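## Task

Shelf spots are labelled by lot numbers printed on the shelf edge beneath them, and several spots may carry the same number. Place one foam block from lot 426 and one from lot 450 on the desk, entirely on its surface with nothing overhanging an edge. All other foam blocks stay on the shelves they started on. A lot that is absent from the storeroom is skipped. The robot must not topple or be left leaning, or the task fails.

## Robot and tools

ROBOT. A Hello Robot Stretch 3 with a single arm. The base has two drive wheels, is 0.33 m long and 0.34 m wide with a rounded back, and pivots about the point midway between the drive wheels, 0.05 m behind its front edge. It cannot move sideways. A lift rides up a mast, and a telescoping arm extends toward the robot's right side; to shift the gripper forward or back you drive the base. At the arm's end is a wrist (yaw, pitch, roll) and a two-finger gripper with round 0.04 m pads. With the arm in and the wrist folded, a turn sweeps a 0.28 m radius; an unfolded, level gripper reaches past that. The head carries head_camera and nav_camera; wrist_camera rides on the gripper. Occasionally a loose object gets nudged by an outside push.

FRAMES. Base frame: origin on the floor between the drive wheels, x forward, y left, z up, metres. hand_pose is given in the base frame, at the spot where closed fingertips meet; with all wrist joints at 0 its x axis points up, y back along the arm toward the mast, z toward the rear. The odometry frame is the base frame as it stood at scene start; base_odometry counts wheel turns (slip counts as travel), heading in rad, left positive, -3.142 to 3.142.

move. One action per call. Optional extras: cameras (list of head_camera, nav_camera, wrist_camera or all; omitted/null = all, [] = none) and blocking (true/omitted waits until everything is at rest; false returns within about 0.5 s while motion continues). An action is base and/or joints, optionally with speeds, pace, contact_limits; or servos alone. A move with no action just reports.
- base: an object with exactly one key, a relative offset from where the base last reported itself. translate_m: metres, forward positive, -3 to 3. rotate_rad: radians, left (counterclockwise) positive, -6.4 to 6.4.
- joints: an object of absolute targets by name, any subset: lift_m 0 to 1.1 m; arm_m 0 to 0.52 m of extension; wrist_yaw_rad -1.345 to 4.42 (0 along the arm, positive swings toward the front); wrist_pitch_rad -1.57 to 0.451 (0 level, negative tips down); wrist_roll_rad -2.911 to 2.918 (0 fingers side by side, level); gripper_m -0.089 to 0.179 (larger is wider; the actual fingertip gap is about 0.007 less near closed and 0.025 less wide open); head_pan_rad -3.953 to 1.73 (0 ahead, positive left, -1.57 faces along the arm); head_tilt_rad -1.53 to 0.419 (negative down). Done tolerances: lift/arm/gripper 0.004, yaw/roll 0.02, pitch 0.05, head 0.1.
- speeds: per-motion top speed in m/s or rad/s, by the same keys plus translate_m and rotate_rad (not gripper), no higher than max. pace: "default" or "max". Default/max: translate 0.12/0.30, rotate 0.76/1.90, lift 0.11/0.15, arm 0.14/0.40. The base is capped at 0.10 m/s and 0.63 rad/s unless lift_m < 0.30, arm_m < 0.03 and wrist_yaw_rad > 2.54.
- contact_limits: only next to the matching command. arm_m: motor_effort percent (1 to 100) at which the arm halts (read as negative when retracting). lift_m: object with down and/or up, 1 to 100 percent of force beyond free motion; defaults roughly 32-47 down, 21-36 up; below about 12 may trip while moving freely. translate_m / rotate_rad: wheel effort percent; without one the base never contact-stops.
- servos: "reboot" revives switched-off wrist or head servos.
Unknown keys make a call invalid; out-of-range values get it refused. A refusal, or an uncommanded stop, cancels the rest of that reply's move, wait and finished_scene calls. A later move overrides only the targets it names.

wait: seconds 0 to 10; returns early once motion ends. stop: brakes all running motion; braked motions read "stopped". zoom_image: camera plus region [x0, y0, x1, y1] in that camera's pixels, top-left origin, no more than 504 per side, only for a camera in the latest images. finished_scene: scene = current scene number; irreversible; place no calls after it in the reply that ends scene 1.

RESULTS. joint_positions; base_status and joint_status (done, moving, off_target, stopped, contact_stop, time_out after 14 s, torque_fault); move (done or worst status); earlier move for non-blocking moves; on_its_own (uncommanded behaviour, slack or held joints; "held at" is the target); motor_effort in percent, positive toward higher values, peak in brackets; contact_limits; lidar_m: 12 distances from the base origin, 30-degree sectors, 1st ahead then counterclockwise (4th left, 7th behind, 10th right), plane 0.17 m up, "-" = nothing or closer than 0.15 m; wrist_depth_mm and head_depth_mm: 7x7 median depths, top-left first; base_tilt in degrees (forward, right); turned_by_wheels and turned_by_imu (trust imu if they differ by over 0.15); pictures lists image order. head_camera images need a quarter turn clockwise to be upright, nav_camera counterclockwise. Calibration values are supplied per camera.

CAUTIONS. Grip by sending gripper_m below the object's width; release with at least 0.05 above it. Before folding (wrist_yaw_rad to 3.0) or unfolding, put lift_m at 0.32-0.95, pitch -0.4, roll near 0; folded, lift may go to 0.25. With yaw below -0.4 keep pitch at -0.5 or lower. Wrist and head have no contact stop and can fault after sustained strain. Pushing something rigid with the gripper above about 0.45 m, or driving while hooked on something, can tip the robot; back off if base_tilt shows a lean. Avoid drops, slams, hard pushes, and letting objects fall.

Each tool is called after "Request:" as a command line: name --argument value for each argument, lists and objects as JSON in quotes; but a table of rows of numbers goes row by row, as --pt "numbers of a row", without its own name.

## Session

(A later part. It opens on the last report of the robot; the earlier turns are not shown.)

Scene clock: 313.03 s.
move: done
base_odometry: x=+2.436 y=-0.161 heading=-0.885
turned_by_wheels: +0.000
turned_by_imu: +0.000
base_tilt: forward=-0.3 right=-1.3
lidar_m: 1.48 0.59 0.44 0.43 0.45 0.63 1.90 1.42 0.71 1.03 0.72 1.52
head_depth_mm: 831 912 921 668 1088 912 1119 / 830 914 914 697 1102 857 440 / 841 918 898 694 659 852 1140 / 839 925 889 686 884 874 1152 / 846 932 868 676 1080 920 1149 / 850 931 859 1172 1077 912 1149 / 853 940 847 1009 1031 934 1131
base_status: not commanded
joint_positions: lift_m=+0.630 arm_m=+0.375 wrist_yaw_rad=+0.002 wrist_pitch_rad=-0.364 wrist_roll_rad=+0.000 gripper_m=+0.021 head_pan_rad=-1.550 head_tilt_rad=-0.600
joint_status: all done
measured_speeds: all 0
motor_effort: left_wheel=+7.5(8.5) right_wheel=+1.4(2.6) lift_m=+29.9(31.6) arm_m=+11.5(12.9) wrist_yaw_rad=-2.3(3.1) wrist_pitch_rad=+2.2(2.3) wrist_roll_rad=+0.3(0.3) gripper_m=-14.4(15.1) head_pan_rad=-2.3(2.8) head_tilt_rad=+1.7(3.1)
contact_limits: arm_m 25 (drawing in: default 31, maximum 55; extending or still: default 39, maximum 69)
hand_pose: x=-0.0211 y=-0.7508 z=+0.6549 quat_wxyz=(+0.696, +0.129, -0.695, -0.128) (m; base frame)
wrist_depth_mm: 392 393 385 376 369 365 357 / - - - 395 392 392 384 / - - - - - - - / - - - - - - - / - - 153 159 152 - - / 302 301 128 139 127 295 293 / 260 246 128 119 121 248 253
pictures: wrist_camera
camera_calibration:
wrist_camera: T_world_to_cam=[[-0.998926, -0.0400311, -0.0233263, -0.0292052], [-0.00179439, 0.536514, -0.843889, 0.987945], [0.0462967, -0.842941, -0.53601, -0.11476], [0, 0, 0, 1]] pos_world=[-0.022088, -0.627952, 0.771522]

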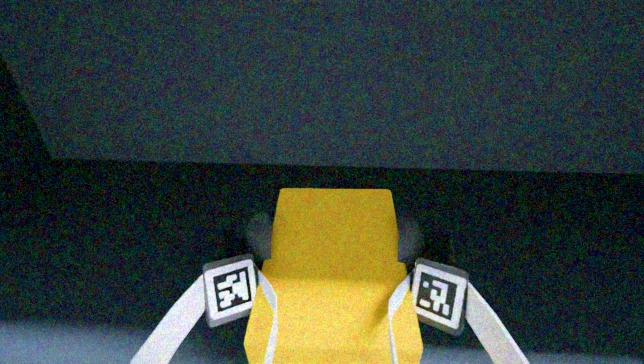

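Request:
move --joints '{"arm_m":0.0}' --cameras '[]'

Request:
move --base '{"translate_m":0.84}' --joints '{"wrist_yaw_rad":1.57,"lift_m":0.7}' --pace "max" --cameras '[]'

Request:
move --base '{"rotate_rad":-1.595}' --joints '{"head_pan_rad":-0.3,"head_tilt_rad":-0.4}' --pace "max" --cameras '["nav_camera"]'

Scene clock: 328.63 s.
move: done
base_odometry: x=+2.436 y=-0.161 heading=-0.885
turned_by_wheels: +0.000
turned_by_imu: +0.000
base_tilt: forward=-0.3 right=-1.2
lidar_m: 1.48 0.59 0.44 0.43 0.45 0.63 1.90 1.43 0.71 1.03 0.72 1.52
head_depth_mm: 831 911 927 669 1091 915 1118 / 835 915 911 701 1106 907 1175 / 836 922 904 693 1099 926 1140 / 846 923 884 686 1090 925 600 / 848 927 871 678 1079 920 1155 / 851 936 860 1168 1073 914 1152 / 856 938 846 1007 1032 934 1133
base_status: not commanded
joint_positions: lift_m=+0.630 arm_m=+0.001 wrist_yaw_rad=+0.002 wrist_pitch_rad=-0.365 wrist_roll_rad=+0.000 gripper_m=+0.021 head_pan_rad=-1.550 head_tilt_rad=-0.600
joint_status: all done
measured_speeds: all 0
motor_effort: left_wheel=+8.0(8.3) right_wheel=+1.9(3.0) lift_m=+25.7(29.6) arm_m=-12.8(14.1) wrist_yaw_rad=-1.7(3.6) wrist_pitch_rad=+2.3(2.3) wrist_roll_rad=+0.2(0.3) gripper_m=-14.6(15.1) head_pan_rad=-1.5(2.3) head_tilt_rad=+1.2(2.1)
hand_pose: x=-0.0211 y=-0.3763 z=+0.6548 quat_wxyz=(+0.696, +0.129, -0.695, -0.128) (m; base frame)
wrist_depth_mm: - - - - - - - / - - - - - 715 - / - - - - - - 562 / - - - - - - - / - - 153 159 153 - - / 964 - 128 139 127 792 - / 834 - 118 119 120 682 -
pictures: none
No camera images: "cameras" was empty.

Scene clock: 338.00 s.
move: done
base_odometry: x=+2.968 y=-0.811 heading=-0.885
turned_by_wheels: +0.000
turned_by_imu: +0.001
base_tilt: forward=-0.4 right=-1.2
lidar_m: 0.64 0.55 0.41 0.40 0.42 0.59 1.79 1.39 0.72 2.24 0.89 0.66
head_depth_mm: 2747 2907 3189 1165 1114 1078 1107 / 2760 3008 3250 2509 1872 1442 1243 / 2794 3015 3300 2475 1848 1476 1236 / 2774 3083 3267 2432 1835 1467 1231 / 2784 3048 3224 2415 1816 1446 1219 / 2186 2289 2385 2268 1815 1456 1212 / 1575 1607 1676 1739 1671 1448 1213
base_status: done
joint_positions: lift_m=+0.700 arm_m=+0.001 wrist_yaw_rad=+1.567 wrist_pitch_rad=-0.366 wrist_roll_rad=+0.000 gripper_m=+0.021 head_pan_rad=-1.550 head_tilt_rad=-0.600
joint_status: all done
measured_speeds: all 0
motor_effort: left_wheel=+4.7(12.0) right_wheel=+3.3(11.0) lift_m=+24.7(33.9) arm_m=+2.3(12.7) wrist_yaw_rad=+2.7(7.3) wrist_pitch_rad=+2.5(2.6) wrist_roll_rad=+0.2(0.3) gripper_m=-14.2(14.9) head_pan_rad=-0.8(2.0) head_tilt_rad=+0.7(1.9)
hand_pose: x=+0.2093 y=-0.1465 z=+0.7246 quat_wxyz=(+0.584, +0.582, -0.401, +0.400) (m; base frame)
wrist_depth_mm: - - - - - - - / - - - - - - - / - - - - - - - / - - - - - - - / - - 153 159 153 - - / - - 128 139 127 - - / - 97 124 119 120 122 -
pictures: none
No camera images: "cameras" was empty.

Scene clock: 341.47 s.
move: done
base_odometry: x=+2.968 y=-0.811 heading=-2.479
turned_by_wheels: -1.595
turned_by_imu: -1.570
base_tilt: forward=-0.3 right=-1.3
lidar_m: 2.31 0.90 0.66 0.65 0.56 0.41 0.40 0.42 0.58 1.71 1.39 0.71
head_depth_mm: 570 605 1137 889 1335 1073 1268 / 667 682 699 719 762 827 908 / 840 862 888 916 946 983 1018 / 2985 3127 3286 3214 2290 1643 1341 / 2846 3035 3239 3347 2376 1756 1398 / 2762 2962 3155 3299 2359 1753 1393 / 2686 2826 3053 3172 2312 1737 1392
base_status: done
joint_positions: lift_m=+0.700 arm_m=+0.001 wrist_yaw_rad=+1.567 wrist_pitch_rad=-0.366 wrist_roll_rad=+0.000 gripper_m=+0.021 head_pan_rad=-0.299 head_tilt_rad=-0.398
joint_status: all done
measured_speeds: all 0
motor_effort: left_wheel=+8.0(13.1) right_wheel=-9.5(13.4) lift_m=+25.2(26.1) arm_m=-0.4(4.4) wrist_yaw_rad=+2.1(3.3) wrist_pitch_rad=+2.5(2.5) wrist_roll_rad=+0.0(0.3) gripper_m=-14.5(14.8) head_pan_rad=-3.0(5.8) head_tilt_rad=-1.0(9.6)
hand_pose: x=+0.2093 y=-0.1465 z=+0.7246 quat_wxyz=(+0.584, +0.582, -0.401, +0.400) (m; base frame)
wrist_depth_mm: - - - - - - - / - - - - - - - / - - - - - - - / - - - - - - - / - - 158 159 153 - - / - - 128 139 127 - - / 913 866 124 119 120 111 -
pictures: nav_camera (sideways)
camera_calibration:
nav_camera: T_world_to_cam=[[0.351665, -0.0906666, 0.931725, -1.17164], [-0.279818, -0.959976, 0.0121971, 0.0359714], [0.893327, -0.265003, -0.36296, 0.420131], [0, 0, 0, 1]] pos_world=[0.0467767, 0.0396385, 1.2437]

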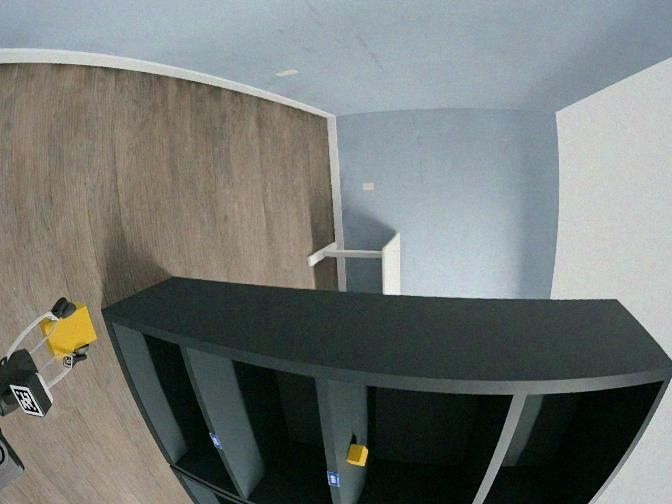

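Request:
move --base '{"rotate_rad":0.08}' --cameras '[]'

Request:
move --base '{"translate_m":1.28}' --pace "max" --cameras '[]'

Request:
move --base '{"rotate_rad":-0.08}' --cameras '[]'

Request:
move --base '{"translate_m":1.28}' --joints '{"head_pan_rad":-1.5,"head_tilt_rad":-0.5,"lift_m":0.8}' --pace "max" --cameras '["head_camera"]'

Scene clock: 356.07 s.
move: done
base_odometry: x=+2.968 y=-0.811 heading=-2.400
turned_by_wheels: +0.080
turned_by_imu: +0.078
base_tilt: forward=-0.3 right=-1.2
lidar_m: 1.82 0.83 0.65 0.65 0.52 0.41 0.40 0.43 0.64 2.26 1.37 0.71
head_depth_mm: 640 646 655 683 733 999 930 / 796 807 823 837 848 863 889 / 2912 3085 2877 1138 1147 1181 1206 / 2893 3082 3269 3401 2397 1772 1400 / 2849 2983 3201 3375 2379 1752 1393 / 2769 2912 3127 3322 2356 1751 1387 / 2683 2863 3098 3236 2348 1730 1384
base_status: done
joint_positions: lift_m=+0.700 arm_m=+0.001 wrist_yaw_rad=+1.567 wrist_pitch_rad=-0.366 wrist_roll_rad=+0.000 gripper_m=+0.021 head_pan_rad=-0.300 head_tilt_rad=-0.400
joint_status: not commanded
measured_speeds: all 0
motor_effort: left_wheel=-8.8(10.8) right_wheel=+9.6(11.4) lift_m=+25.7(26.4) arm_m=-11.5(11.9) wrist_yaw_rad=+2.2(2.8) wrist_pitch_rad=+2.4(2.5) wrist_roll_rad=+0.0(0.3) gripper_m=-14.4(14.8) head_pan_rad=-3.4(3.9) head_tilt_rad=-3.2(4.8)
hand_pose: x=+0.2093 y=-0.1464 z=+0.7246 quat_wxyz=(+0.584, +0.582, -0.401, +0.400) (m; base frame)
wrist_depth_mm: - - - - - - - / - - - - - - - / - - - - - - - / - - - - - - - / - - 158 159 157 - - / - - 128 139 127 668 - / 923 869 124 119 120 - -
pictures: none
No camera images: "cameras" was empty.

Scene clock: 369.83 s.
move: done
base_odometry: x=+2.024 y=-1.675 heading=-2.400
turned_by_wheels: +0.000
turned_by_imu: +0.001
base_tilt: forward=-0.3 right=-1.3
lidar_m: 1.45 0.67 0.52 0.52 0.55 0.82 1.66 0.65 0.54 1.29 2.11 1.84
head_depth_mm: 1893 2039 2187 1939 2498 1808 1426 / 1859 2008 2149 2067 2237 1799 1413 / 1829 1964 2100 2264 2350 1782 1408 / 1795 1918 2035 2192 2299 1788 1402 / 1762 1870 1993 2127 2249 1746 1404 / 1718 1836 1951 2078 2194 1759 1383 / 1673 1776 1896 2040 2131 1728 1384
base_status: done
joint_positions: lift_m=+0.700 arm_m=+0.001 wrist_yaw_rad=+1.567 wrist_pitch_rad=-0.366 wrist_roll_rad=+0.000 gripper_m=+0.021 head_pan_rad=-0.300 head_tilt_rad=-0.400
joint_status: not commanded
measured_speeds: all 0
motor_effort: left_wheel=+3.4(8.5) right_wheel=+5.1(14.2) lift_m=+28.4(28.5) arm_m=-5.5(12.9) wrist_yaw_rad=+2.1(3.8) wrist_pitch_rad=+2.3(2.6) wrist_roll_rad=+0.0(0.4) gripper_m=-14.4(15.0) head_pan_rad=-2.6(3.5) head_tilt_rad=-0.8(4.0)
hand_pose: x=+0.2093 y=-0.1464 z=+0.7246 quat_wxyz=(+0.584, +0.582, -0.401, +0.400) (m; base frame)
wrist_depth_mm: - - - - - - - / - - - - - - - / - - - - - - - / - - - - - - - / - - 158 159 159 - - / - - 128 139 127 - - / - 97 125 119 120 878 891
pictures: none
No camera images: "cameras" was empty.

Scene clock: 370.77 s.
move: done
base_odometry: x=+2.024 y=-1.675 heading=-2.480
turned_by_wheels: -0.080
turned_by_imu: -0.079
base_tilt: forward=-0.5 right=-1.3
lidar_m: 1.84 0.72 0.53 0.52 0.54 0.75 1.66 0.70 0.54 0.85 2.12 1.84
head_depth_mm: 2001 2146 2326 2054 2320 1804 1428 / 1942 2099 2222 1901 2431 1779 1414 / 1884 2003 2175 2257 2187 1786 1409 / 1822 1955 2093 2228 2351 1770 1409 / 1786 1876 2035 2145 2281 1755 1400 / 1719 1838 1962 2117 2199 1753 1394 / 1679 1785 1890 2029 2124 1738 1379
base_status: done
joint_positions: lift_m=+0.700 arm_m=+0.001 wrist_yaw_rad=+1.567 wrist_pitch_rad=-0.366 wrist_roll_rad=+0.000 gripper_m=+0.021 head_pan_rad=-0.300 head_tilt_rad=-0.400
joint_status: not commanded
measured_speeds: all 0
motor_effort: left_wheel=+8.5(11.0) right_wheel=-10.0(11.5) lift_m=+28.0(28.8) arm_m=-5.3(5.9) wrist_yaw_rad=+1.3(2.6) wrist_pitch_rad=+2.4(2.5) wrist_roll_rad=-0.3(0.3) gripper_m=-14.6(15.0) head_pan_rad=-2.4(2.9) head_tilt_rad=+1.4(1.4)
hand_pose: x=+0.2093 y=-0.1464 z=+0.7246 quat_wxyz=(+0.584, +0.582, -0.401, +0.400) (m; base frame)
wrist_depth_mm: - - - - - - - / - - - - - - - / - - - - - - - / - - - - - - - / - - 158 159 159 - - / - - 128 139 127 - - / - 858 124 119 120 871 898
pictures: none
No camera images: "cameras" was empty.

Scene clock: 384.53 s.
move: done
base_odometry: x=+1.015 y=-2.462 heading=-2.479
turned_by_wheels: +0.000
turned_by_imu: +0.000
base_tilt: forward=-0.3 right=-1.1
lidar_m: 0.81 0.68 0.50 0.49 0.51 0.71 1.92 1.56 2.14 1.40 0.96 0.84
head_depth_mm: 3428 3708 - 3046 2126 1624 1323 / 3437 3681 - 3026 2117 1624 1320 / 3491 3727 - 2963 2091 1619 1309 / 3567 3766 3677 1335 1069 1603 1298 / 3472 3827 3259 1316 1012 1596 1293 / 2294 2416 2237 1301 1045 1485 1289 / 1780 1813 1842 1288 1042 1487 1289
base_status: done
joint_positions: lift_m=+0.800 arm_m=+0.001 wrist_yaw_rad=+1.567 wrist_pitch_rad=-0.366 wrist_roll_rad=+0.000 gripper_m=+0.021 head_pan_rad=-1.500 head_tilt_rad=-0.500
joint_status: all done
measured_speeds: all 0
motor_effort: left_wheel=+5.8(12.0) right_wheel=+2.9(10.6) lift_m=+25.6(31.8) arm_m=+1.5(5.3) wrist_yaw_rad=+2.2(4.1) wrist_pitch_rad=+2.6(2.7) wrist_roll_rad=+0.0(0.3) gripper_m=-14.2(15.1) head_pan_rad=+3.0(4.8) head_tilt_rad=-4.4(6.2)
hand_pose: x=+0.2092 y=-0.1464 z=+0.8244 quat_wxyz=(+0.584, +0.582, -0.401, +0.400) (m; base frame)
wrist_depth_mm: 702 - - - - - - / 765 - - - - - - / 810 - - - - - - / - - - - - - - / - - 153 159 153 - - / - - 128 139 127 - - / - 97 124 119 120 963 -
pictures: head_camera (sideways)
camera_calibration:
head_camera: T_world_to_cam=[[-0.0767312, 0.427989, -0.900521, 1.18775], [0.997, 0.042124, -0.0649317, 0.0780197], [0.0101435, -0.902802, -0.429937, 0.515078], [0, 0, 0, 1]] pos_world=[0.00812743, -0.0466188, 1.29612]

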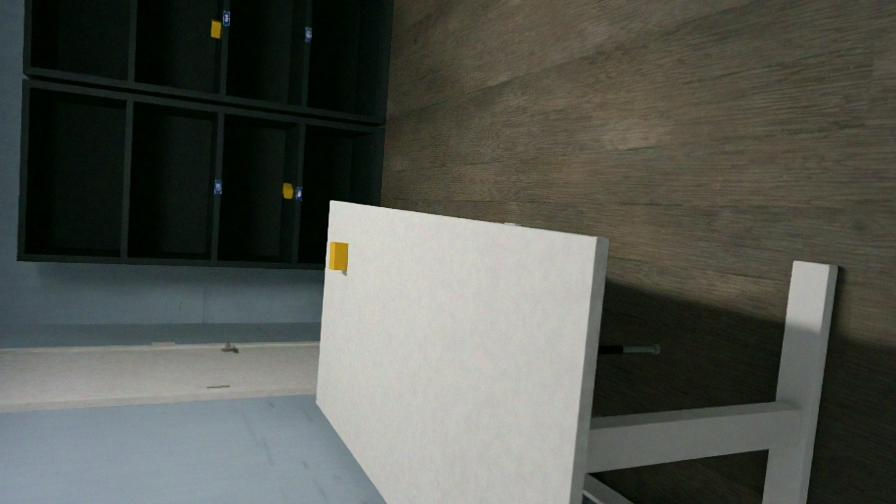

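Request:
move --base '{"translate_m":0.2}' --cameras '[]'

Request:
move --joints '{"wrist_yaw_rad":0}' --cameras '[]'

Request:
move --joints '{"arm_m":0.51}' --cameras '["head_camera"]'

Request:
move --joints '{"lift_m":0.715}' --speeds '{"lift_m":0.05}' --contact_limits '{"lift_m":{"down":14}}' --cameras '["wrist_camera"]'

Scene clock: 400.00 s.
move: done
base_odometry: x=+0.857 y=-2.585 heading=-2.480
turned_by_wheels: +0.000
turned_by_imu: +0.000
base_tilt: forward=-0.4 right=-1.2
lidar_m: 0.62 0.64 0.50 0.48 0.50 0.70 1.93 1.76 2.43 0.90 0.85 0.63
head_depth_mm: 3384 3658 - 3053 2110 1635 1330 / 3461 3634 3802 2843 1871 1603 1310 / 3532 3710 3596 1347 1025 1609 1279 / 3562 3852 - 1336 1024 1594 1291 / 2620 2844 2489 1320 1014 1226 1274 / 1792 1874 1874 1299 1050 1576 1291 / 1342 1388 1439 1294 1041 1493 1287
base_status: done
joint_positions: lift_m=+0.800 arm_m=+0.001 wrist_yaw_rad=+1.567 wrist_pitch_rad=-0.366 wrist_roll_rad=+0.000 gripper_m=+0.021 head_pan_rad=-1.500 head_tilt_rad=-0.500
joint_status: not commanded
measured_speeds: all 0
motor_effort: left_wheel=+4.1(10.2) right_wheel=+5.9(10.6) lift_m=+26.2(26.8) arm_m=+3.8(4.4) wrist_yaw_rad=+1.5(3.1) wrist_pitch_rad=+2.6(2.7) wrist_roll_rad=+0.2(0.3) gripper_m=-14.4(15.1) head_pan_rad=+3.5(3.9) head_tilt_rad=-4.3(5.3)
hand_pose: x=+0.2092 y=-0.1464 z=+0.8244 quat_wxyz=(+0.584, +0.582, -0.401, +0.400) (m; base frame)
wrist_depth_mm: - - - - - - - / - - - - - - - / - - - - - - - / - - - - - - - / 723 - 153 159 153 - - / 805 - 128 139 127 - - / - 97 118 119 120 - -
pictures: none
No camera images: "cameras" was empty.

Scene clock: 401.80 s.
move: done
base_odometry: x=+0.857 y=-2.585 heading=-2.480
turned_by_wheels: +0.000
turned_by_imu: +0.000
base_tilt: forward=-0.3 right=-1.0
lidar_m: 0.62 0.64 0.50 0.48 0.50 0.70 1.93 1.75 2.42 0.90 0.85 0.64
head_depth_mm: 3371 3616 - 3066 2109 1624 1325 / 3494 3692 3796 2879 1865 1632 1317 / 3516 3749 3670 1351 1022 1613 484 / 3519 3742 - 1333 1017 1611 484 / 2637 2844 2480 1322 1017 1224 1273 / 1791 1877 1862 1305 1053 1578 1294 / 1341 1389 1432 1290 1040 1488 1283
base_status: not commanded
joint_positions: lift_m=+0.800 arm_m=+0.001 wrist_yaw_rad=+0.003 wrist_pitch_rad=-0.366 wrist_roll_rad=+0.000 gripper_m=+0.021 head_pan_rad=-1.500 head_tilt_rad=-0.500
joint_status: all done
measured_speeds: all 0
motor_effort: left_wheel=+4.0(4.1) right_wheel=+5.7(6.6) lift_m=+26.5(26.8) arm_m=+5.0(5.3) wrist_yaw_rad=-3.2(7.4) wrist_pitch_rad=+2.5(2.7) wrist_roll_rad=-0.1(0.3) gripper_m=-14.5(14.8) head_pan_rad=+3.1(3.9) head_tilt_rad=-4.1(5.2)
hand_pose: x=-0.0208 y=-0.3761 z=+0.8244 quat_wxyz=(+0.696, +0.130, -0.695, -0.128) (m; base frame)
wrist_depth_mm: - - - - - - - / - - - - - - - / - - - - - - - / - - - - - - - / - - 158 159 158 - - / - - 128 139 127 - - / - 97 124 119 120 984 -
pictures: none
No camera images: "cameras" was empty.

Scene clock: 406.73 s.
move: done
base_odometry: x=+0.857 y=-2.585 heading=-2.480
turned_by_wheels: +0.000
turned_by_imu: +0.000
base_tilt: forward=-0.3 right=-1.2
lidar_m: 0.62 0.64 0.50 0.48 0.50 0.70 1.93 1.75 2.43 0.90 0.85 0.63
head_depth_mm: 3328 3677 - 3040 2109 356 295 / 3509 3741 3830 2687 511 1510 1283 / 3466 3732 3614 679 900 1611 1280 / 3538 3797 - 1323 1011 1597 1286 / 2617 2771 2472 1311 1012 1229 1276 / 1808 1880 1853 1300 1055 1583 1294 / 1350 1385 1424 1293 1042 1499 1291
base_status: not commanded
joint_positions: lift_m=+0.800 arm_m=+0.510 wrist_yaw_rad=+0.003 wrist_pitch_rad=-0.366 wrist_roll_rad=+0.000 gripper_m=+0.021 head_pan_rad=-1.500 head_tilt_rad=-0.500
joint_status: all done
measured_speeds: all 0
motor_effort: left_wheel=+3.9(4.4) right_wheel=+5.8(6.6) lift_m=+27.1(27.7) arm_m=+12.9(14.6) wrist_yaw_rad=-2.8(4.3) wrist_pitch_rad=+2.6(2.7) wrist_roll_rad=-0.2(0.3) gripper_m=-14.6(14.8) head_pan_rad=+2.8(4.1) head_tilt_rad=-3.7(5.1)
hand_pose: x=-0.0208 y=-0.8856 z=+0.8244 quat_wxyz=(+0.696, +0.130, -0.695, -0.128) (m; base frame)
wrist_depth_mm: - - - - - - - / - - - - - - - / - - - - - - - / - - - - - - - / - - 153 159 153 - - / - - 128 139 127 - - / - - 118 119 120 - -
pictures: head_camera (sideways)
camera_calibration:
head_camera: T_world_to_cam=[[-0.0767341, 0.42811, -0.900463, 1.18769], [0.997, 0.0421349, -0.0649283, 0.0780157], [0.0101445, -0.902744, -0.430058, 0.515238], [0, 0, 0, 1]] pos_world=[0.00812743, -0.0466182, 1.29611]

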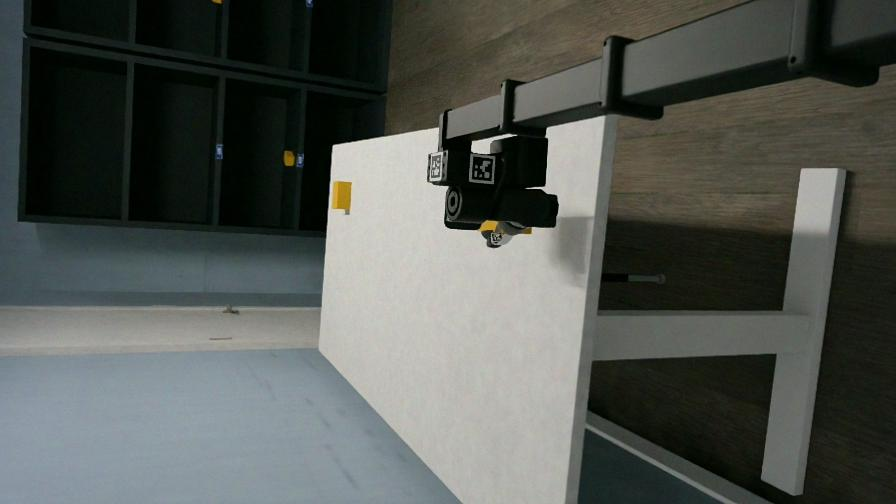

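Scene clock: 408.97 s.
move: done
base_odometry: x=+0.857 y=-2.585 heading=-2.480
turned_by_wheels: +0.000
turned_by_imu: +0.000
base_tilt: forward=-0.3 right=-1.2
lidar_m: 0.61 0.65 0.50 0.48 0.50 0.70 1.93 1.76 2.43 0.90 0.85 0.63
head_depth_mm: 3356 3642 - 3073 2124 1636 407 / 3526 3690 3859 2862 693 478 412 / 3515 3783 3665 1360 713 1606 1284 / 3494 3791 - 1339 976 1605 1292 / 2650 2813 2519 1330 1018 1229 1274 / 1807 1884 1891 1318 1056 1580 1295 / 1344 1386 1438 1300 1048 1487 1288
base_status: not commanded
joint_positions: lift_m=+0.715 arm_m=+0.510 wrist_yaw_rad=+0.002 wrist_pitch_rad=-0.307 wrist_roll_rad=+0.000 gripper_m=+0.021 head_pan_rad=-1.500 head_tilt_rad=-0.500
joint_status: all done
measured_speeds: all 0
motor_effort: left_wheel=+3.6(4.2) right_wheel=+4.3(6.3) lift_m=+14.8(27.4) arm_m=+11.6(13.4) wrist_yaw_rad=-2.1(4.4) wrist_pitch_rad=-8.4(8.7) wrist_roll_rad=+0.1(0.3) gripper_m=-14.7(14.7) head_pan_rad=+3.4(4.0) head_tilt_rad=-3.7(4.5)
contact_limits: lift_m down 14 (down: maximum 72; up: maximum 65)
hand_pose: x=-0.0211 y=-0.8919 z=+0.7533 quat_wxyz=(+0.699, +0.109, -0.698, -0.108) (m; base frame)
wrist_depth_mm: - - - - - - - / - - - - - - - / - - - - - - - / - - - - - - - / - - 153 156 149 - - / - - 128 137 127 - - / - - 115 113 113 - -
pictures: wrist_camera
camera_calibration:
wrist_camera: T_world_to_cam=[[-0.998926, -0.0412509, -0.0210919, -0.0353241], [-0.00169193, 0.487426, -0.873163, 1.12501], [0.0462995, -0.872189, -0.486972, -0.243949], [0, 0, 0, 1]] pos_world=[-0.0220881, -0.762584, 0.862772]

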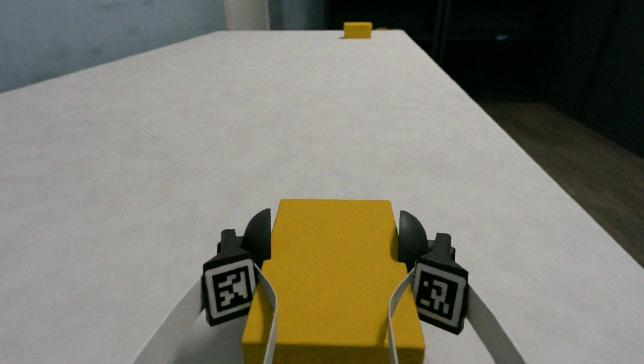

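Request:
move --joints '{"lift_m":0.722,"gripper_m":0.17}' --cameras '[]'

Request:
move --joints '{"arm_m":0.15}' --pace "max" --cameras '["head_camera"]'

Scene clock: 415.63 s.
move: done
base_odometry: x=+0.857 y=-2.585 heading=-2.480
turned_by_wheels: +0.000
turned_by_imu: +0.000
base_tilt: forward=-0.3 right=-1.2
lidar_m: 0.62 0.64 0.50 0.48 0.50 0.70 1.93 1.75 2.43 0.90 0.85 0.64
head_depth_mm: 3307 3624 - 3074 2139 1626 389 / 3481 3677 3807 2830 652 464 1220 / 3472 3777 3642 1345 712 1609 1277 / 3533 3805 - 1338 970 1603 1287 / 2651 2828 2478 1318 1014 1226 1272 / 1801 1878 1867 1301 1049 1576 1291 / 1339 1382 1430 1288 1042 1492 1292
base_status: not commanded
joint_positions: lift_m=+0.722 arm_m=+0.510 wrist_yaw_rad=+0.001 wrist_pitch_rad=-0.362 wrist_roll_rad=+0.000 gripper_m=+0.170 head_pan_rad=-1.500 head_tilt_rad=-0.500
joint_status: all done
measured_speeds: all 0
motor_effort: left_wheel=+3.5(4.0) right_wheel=+4.2(5.0) lift_m=+29.0(30.2) arm_m=+7.5(9.7) wrist_yaw_rad=-2.3(3.3) wrist_pitch_rad=+1.8(8.4) wrist_roll_rad=-0.2(0.3) gripper_m=+0.8(83.0) head_pan_rad=+3.4(3.7) head_tilt_rad=-3.1(4.3)
hand_pose: x=-0.0212 y=-0.8861 z=+0.7474 quat_wxyz=(+0.696, +0.128, -0.695, -0.127) (m; base frame)
wrist_depth_mm: - - - - - - - / - - - - - - - / - - - - - - - / - - - 171 - - - / - 143 - 145 144 - 225 / - 124 - 122 121 - - / - - 116 112 113 - 106
pictures: none
No camera images: "cameras" was empty.

Scene clock: 417.80 s.
move: done
base_odometry: x=+0.857 y=-2.585 heading=-2.480
turned_by_wheels: +0.000
turned_by_imu: +0.000
base_tilt: forward=-0.2 right=-1.2
lidar_m: 0.62 0.64 0.50 0.48 0.50 0.70 1.93 1.75 2.43 0.90 0.85 0.64
head_depth_mm: 3389 3600 - 3051 2129 1624 1236 / 3522 3710 3843 2824 1867 1616 375 / 3544 3812 3673 1346 985 1607 375 / 3555 3803 - 1328 1015 1592 516 / 2634 2850 2512 1315 1014 1202 1274 / 1793 1861 1867 1306 1054 1586 1289 / 1336 1387 1432 1289 1039 1494 1285
base_status: not commanded
joint_positions: lift_m=+0.722 arm_m=+0.150 wrist_yaw_rad=+0.001 wrist_pitch_rad=-0.364 wrist_roll_rad=+0.000 gripper_m=+0.170 head_pan_rad=-1.500 head_tilt_rad=-0.500
joint_status: all done
measured_speeds: all 0
motor_effort: left_wheel=+3.3(3.7) right_wheel=+4.2(5.1) lift_m=+24.5(29.4) arm_m=-9.0(14.9) wrist_yaw_rad=-1.6(2.6) wrist_pitch_rad=+2.1(2.1) wrist_roll_rad=+0.3(0.3) gripper_m=+0.7(1.1) head_pan_rad=+3.3(3.9) head_tilt_rad=-3.1(3.8)
hand_pose: x=-0.0212 y=-0.5259 z=+0.7471 quat_wxyz=(+0.696, +0.129, -0.695, -0.128) (m; base frame)
wrist_depth_mm: - - - - - - - / - - - - - - - / - - - - - - - / - - - - - - - / - - - - - - - / - 141 - - - - - / - 897 912 970 922 902 106
pictures: head_camera (sideways)
camera_calibration:
head_camera: T_world_to_cam=[[-0.0768189, 0.428091, -0.900465, 1.18769], [0.996991, 0.0423528, -0.0649186, 0.0780131], [0.0103461, -0.902743, -0.430057, 0.515234], [0, 0, 0, 1]] pos_world=[0.00812773, -0.0466181, 1.29611]

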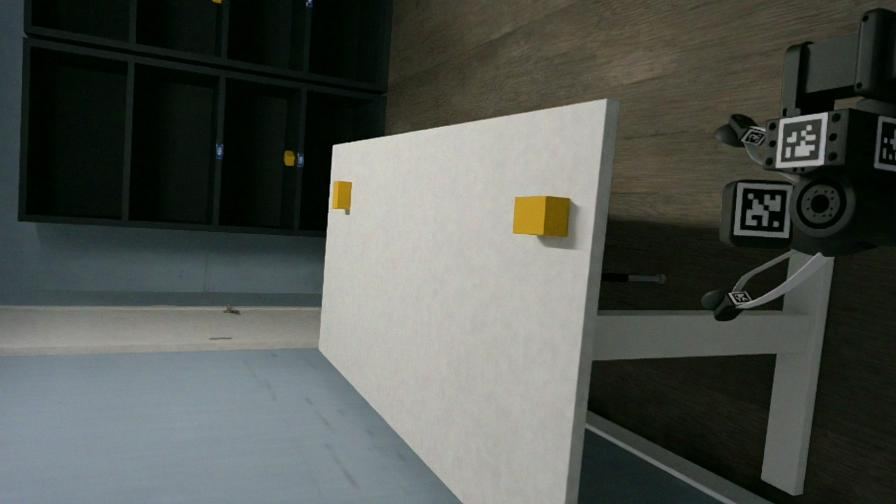

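Request:
finished_scene --scene 3

The scene is finished: the task was done.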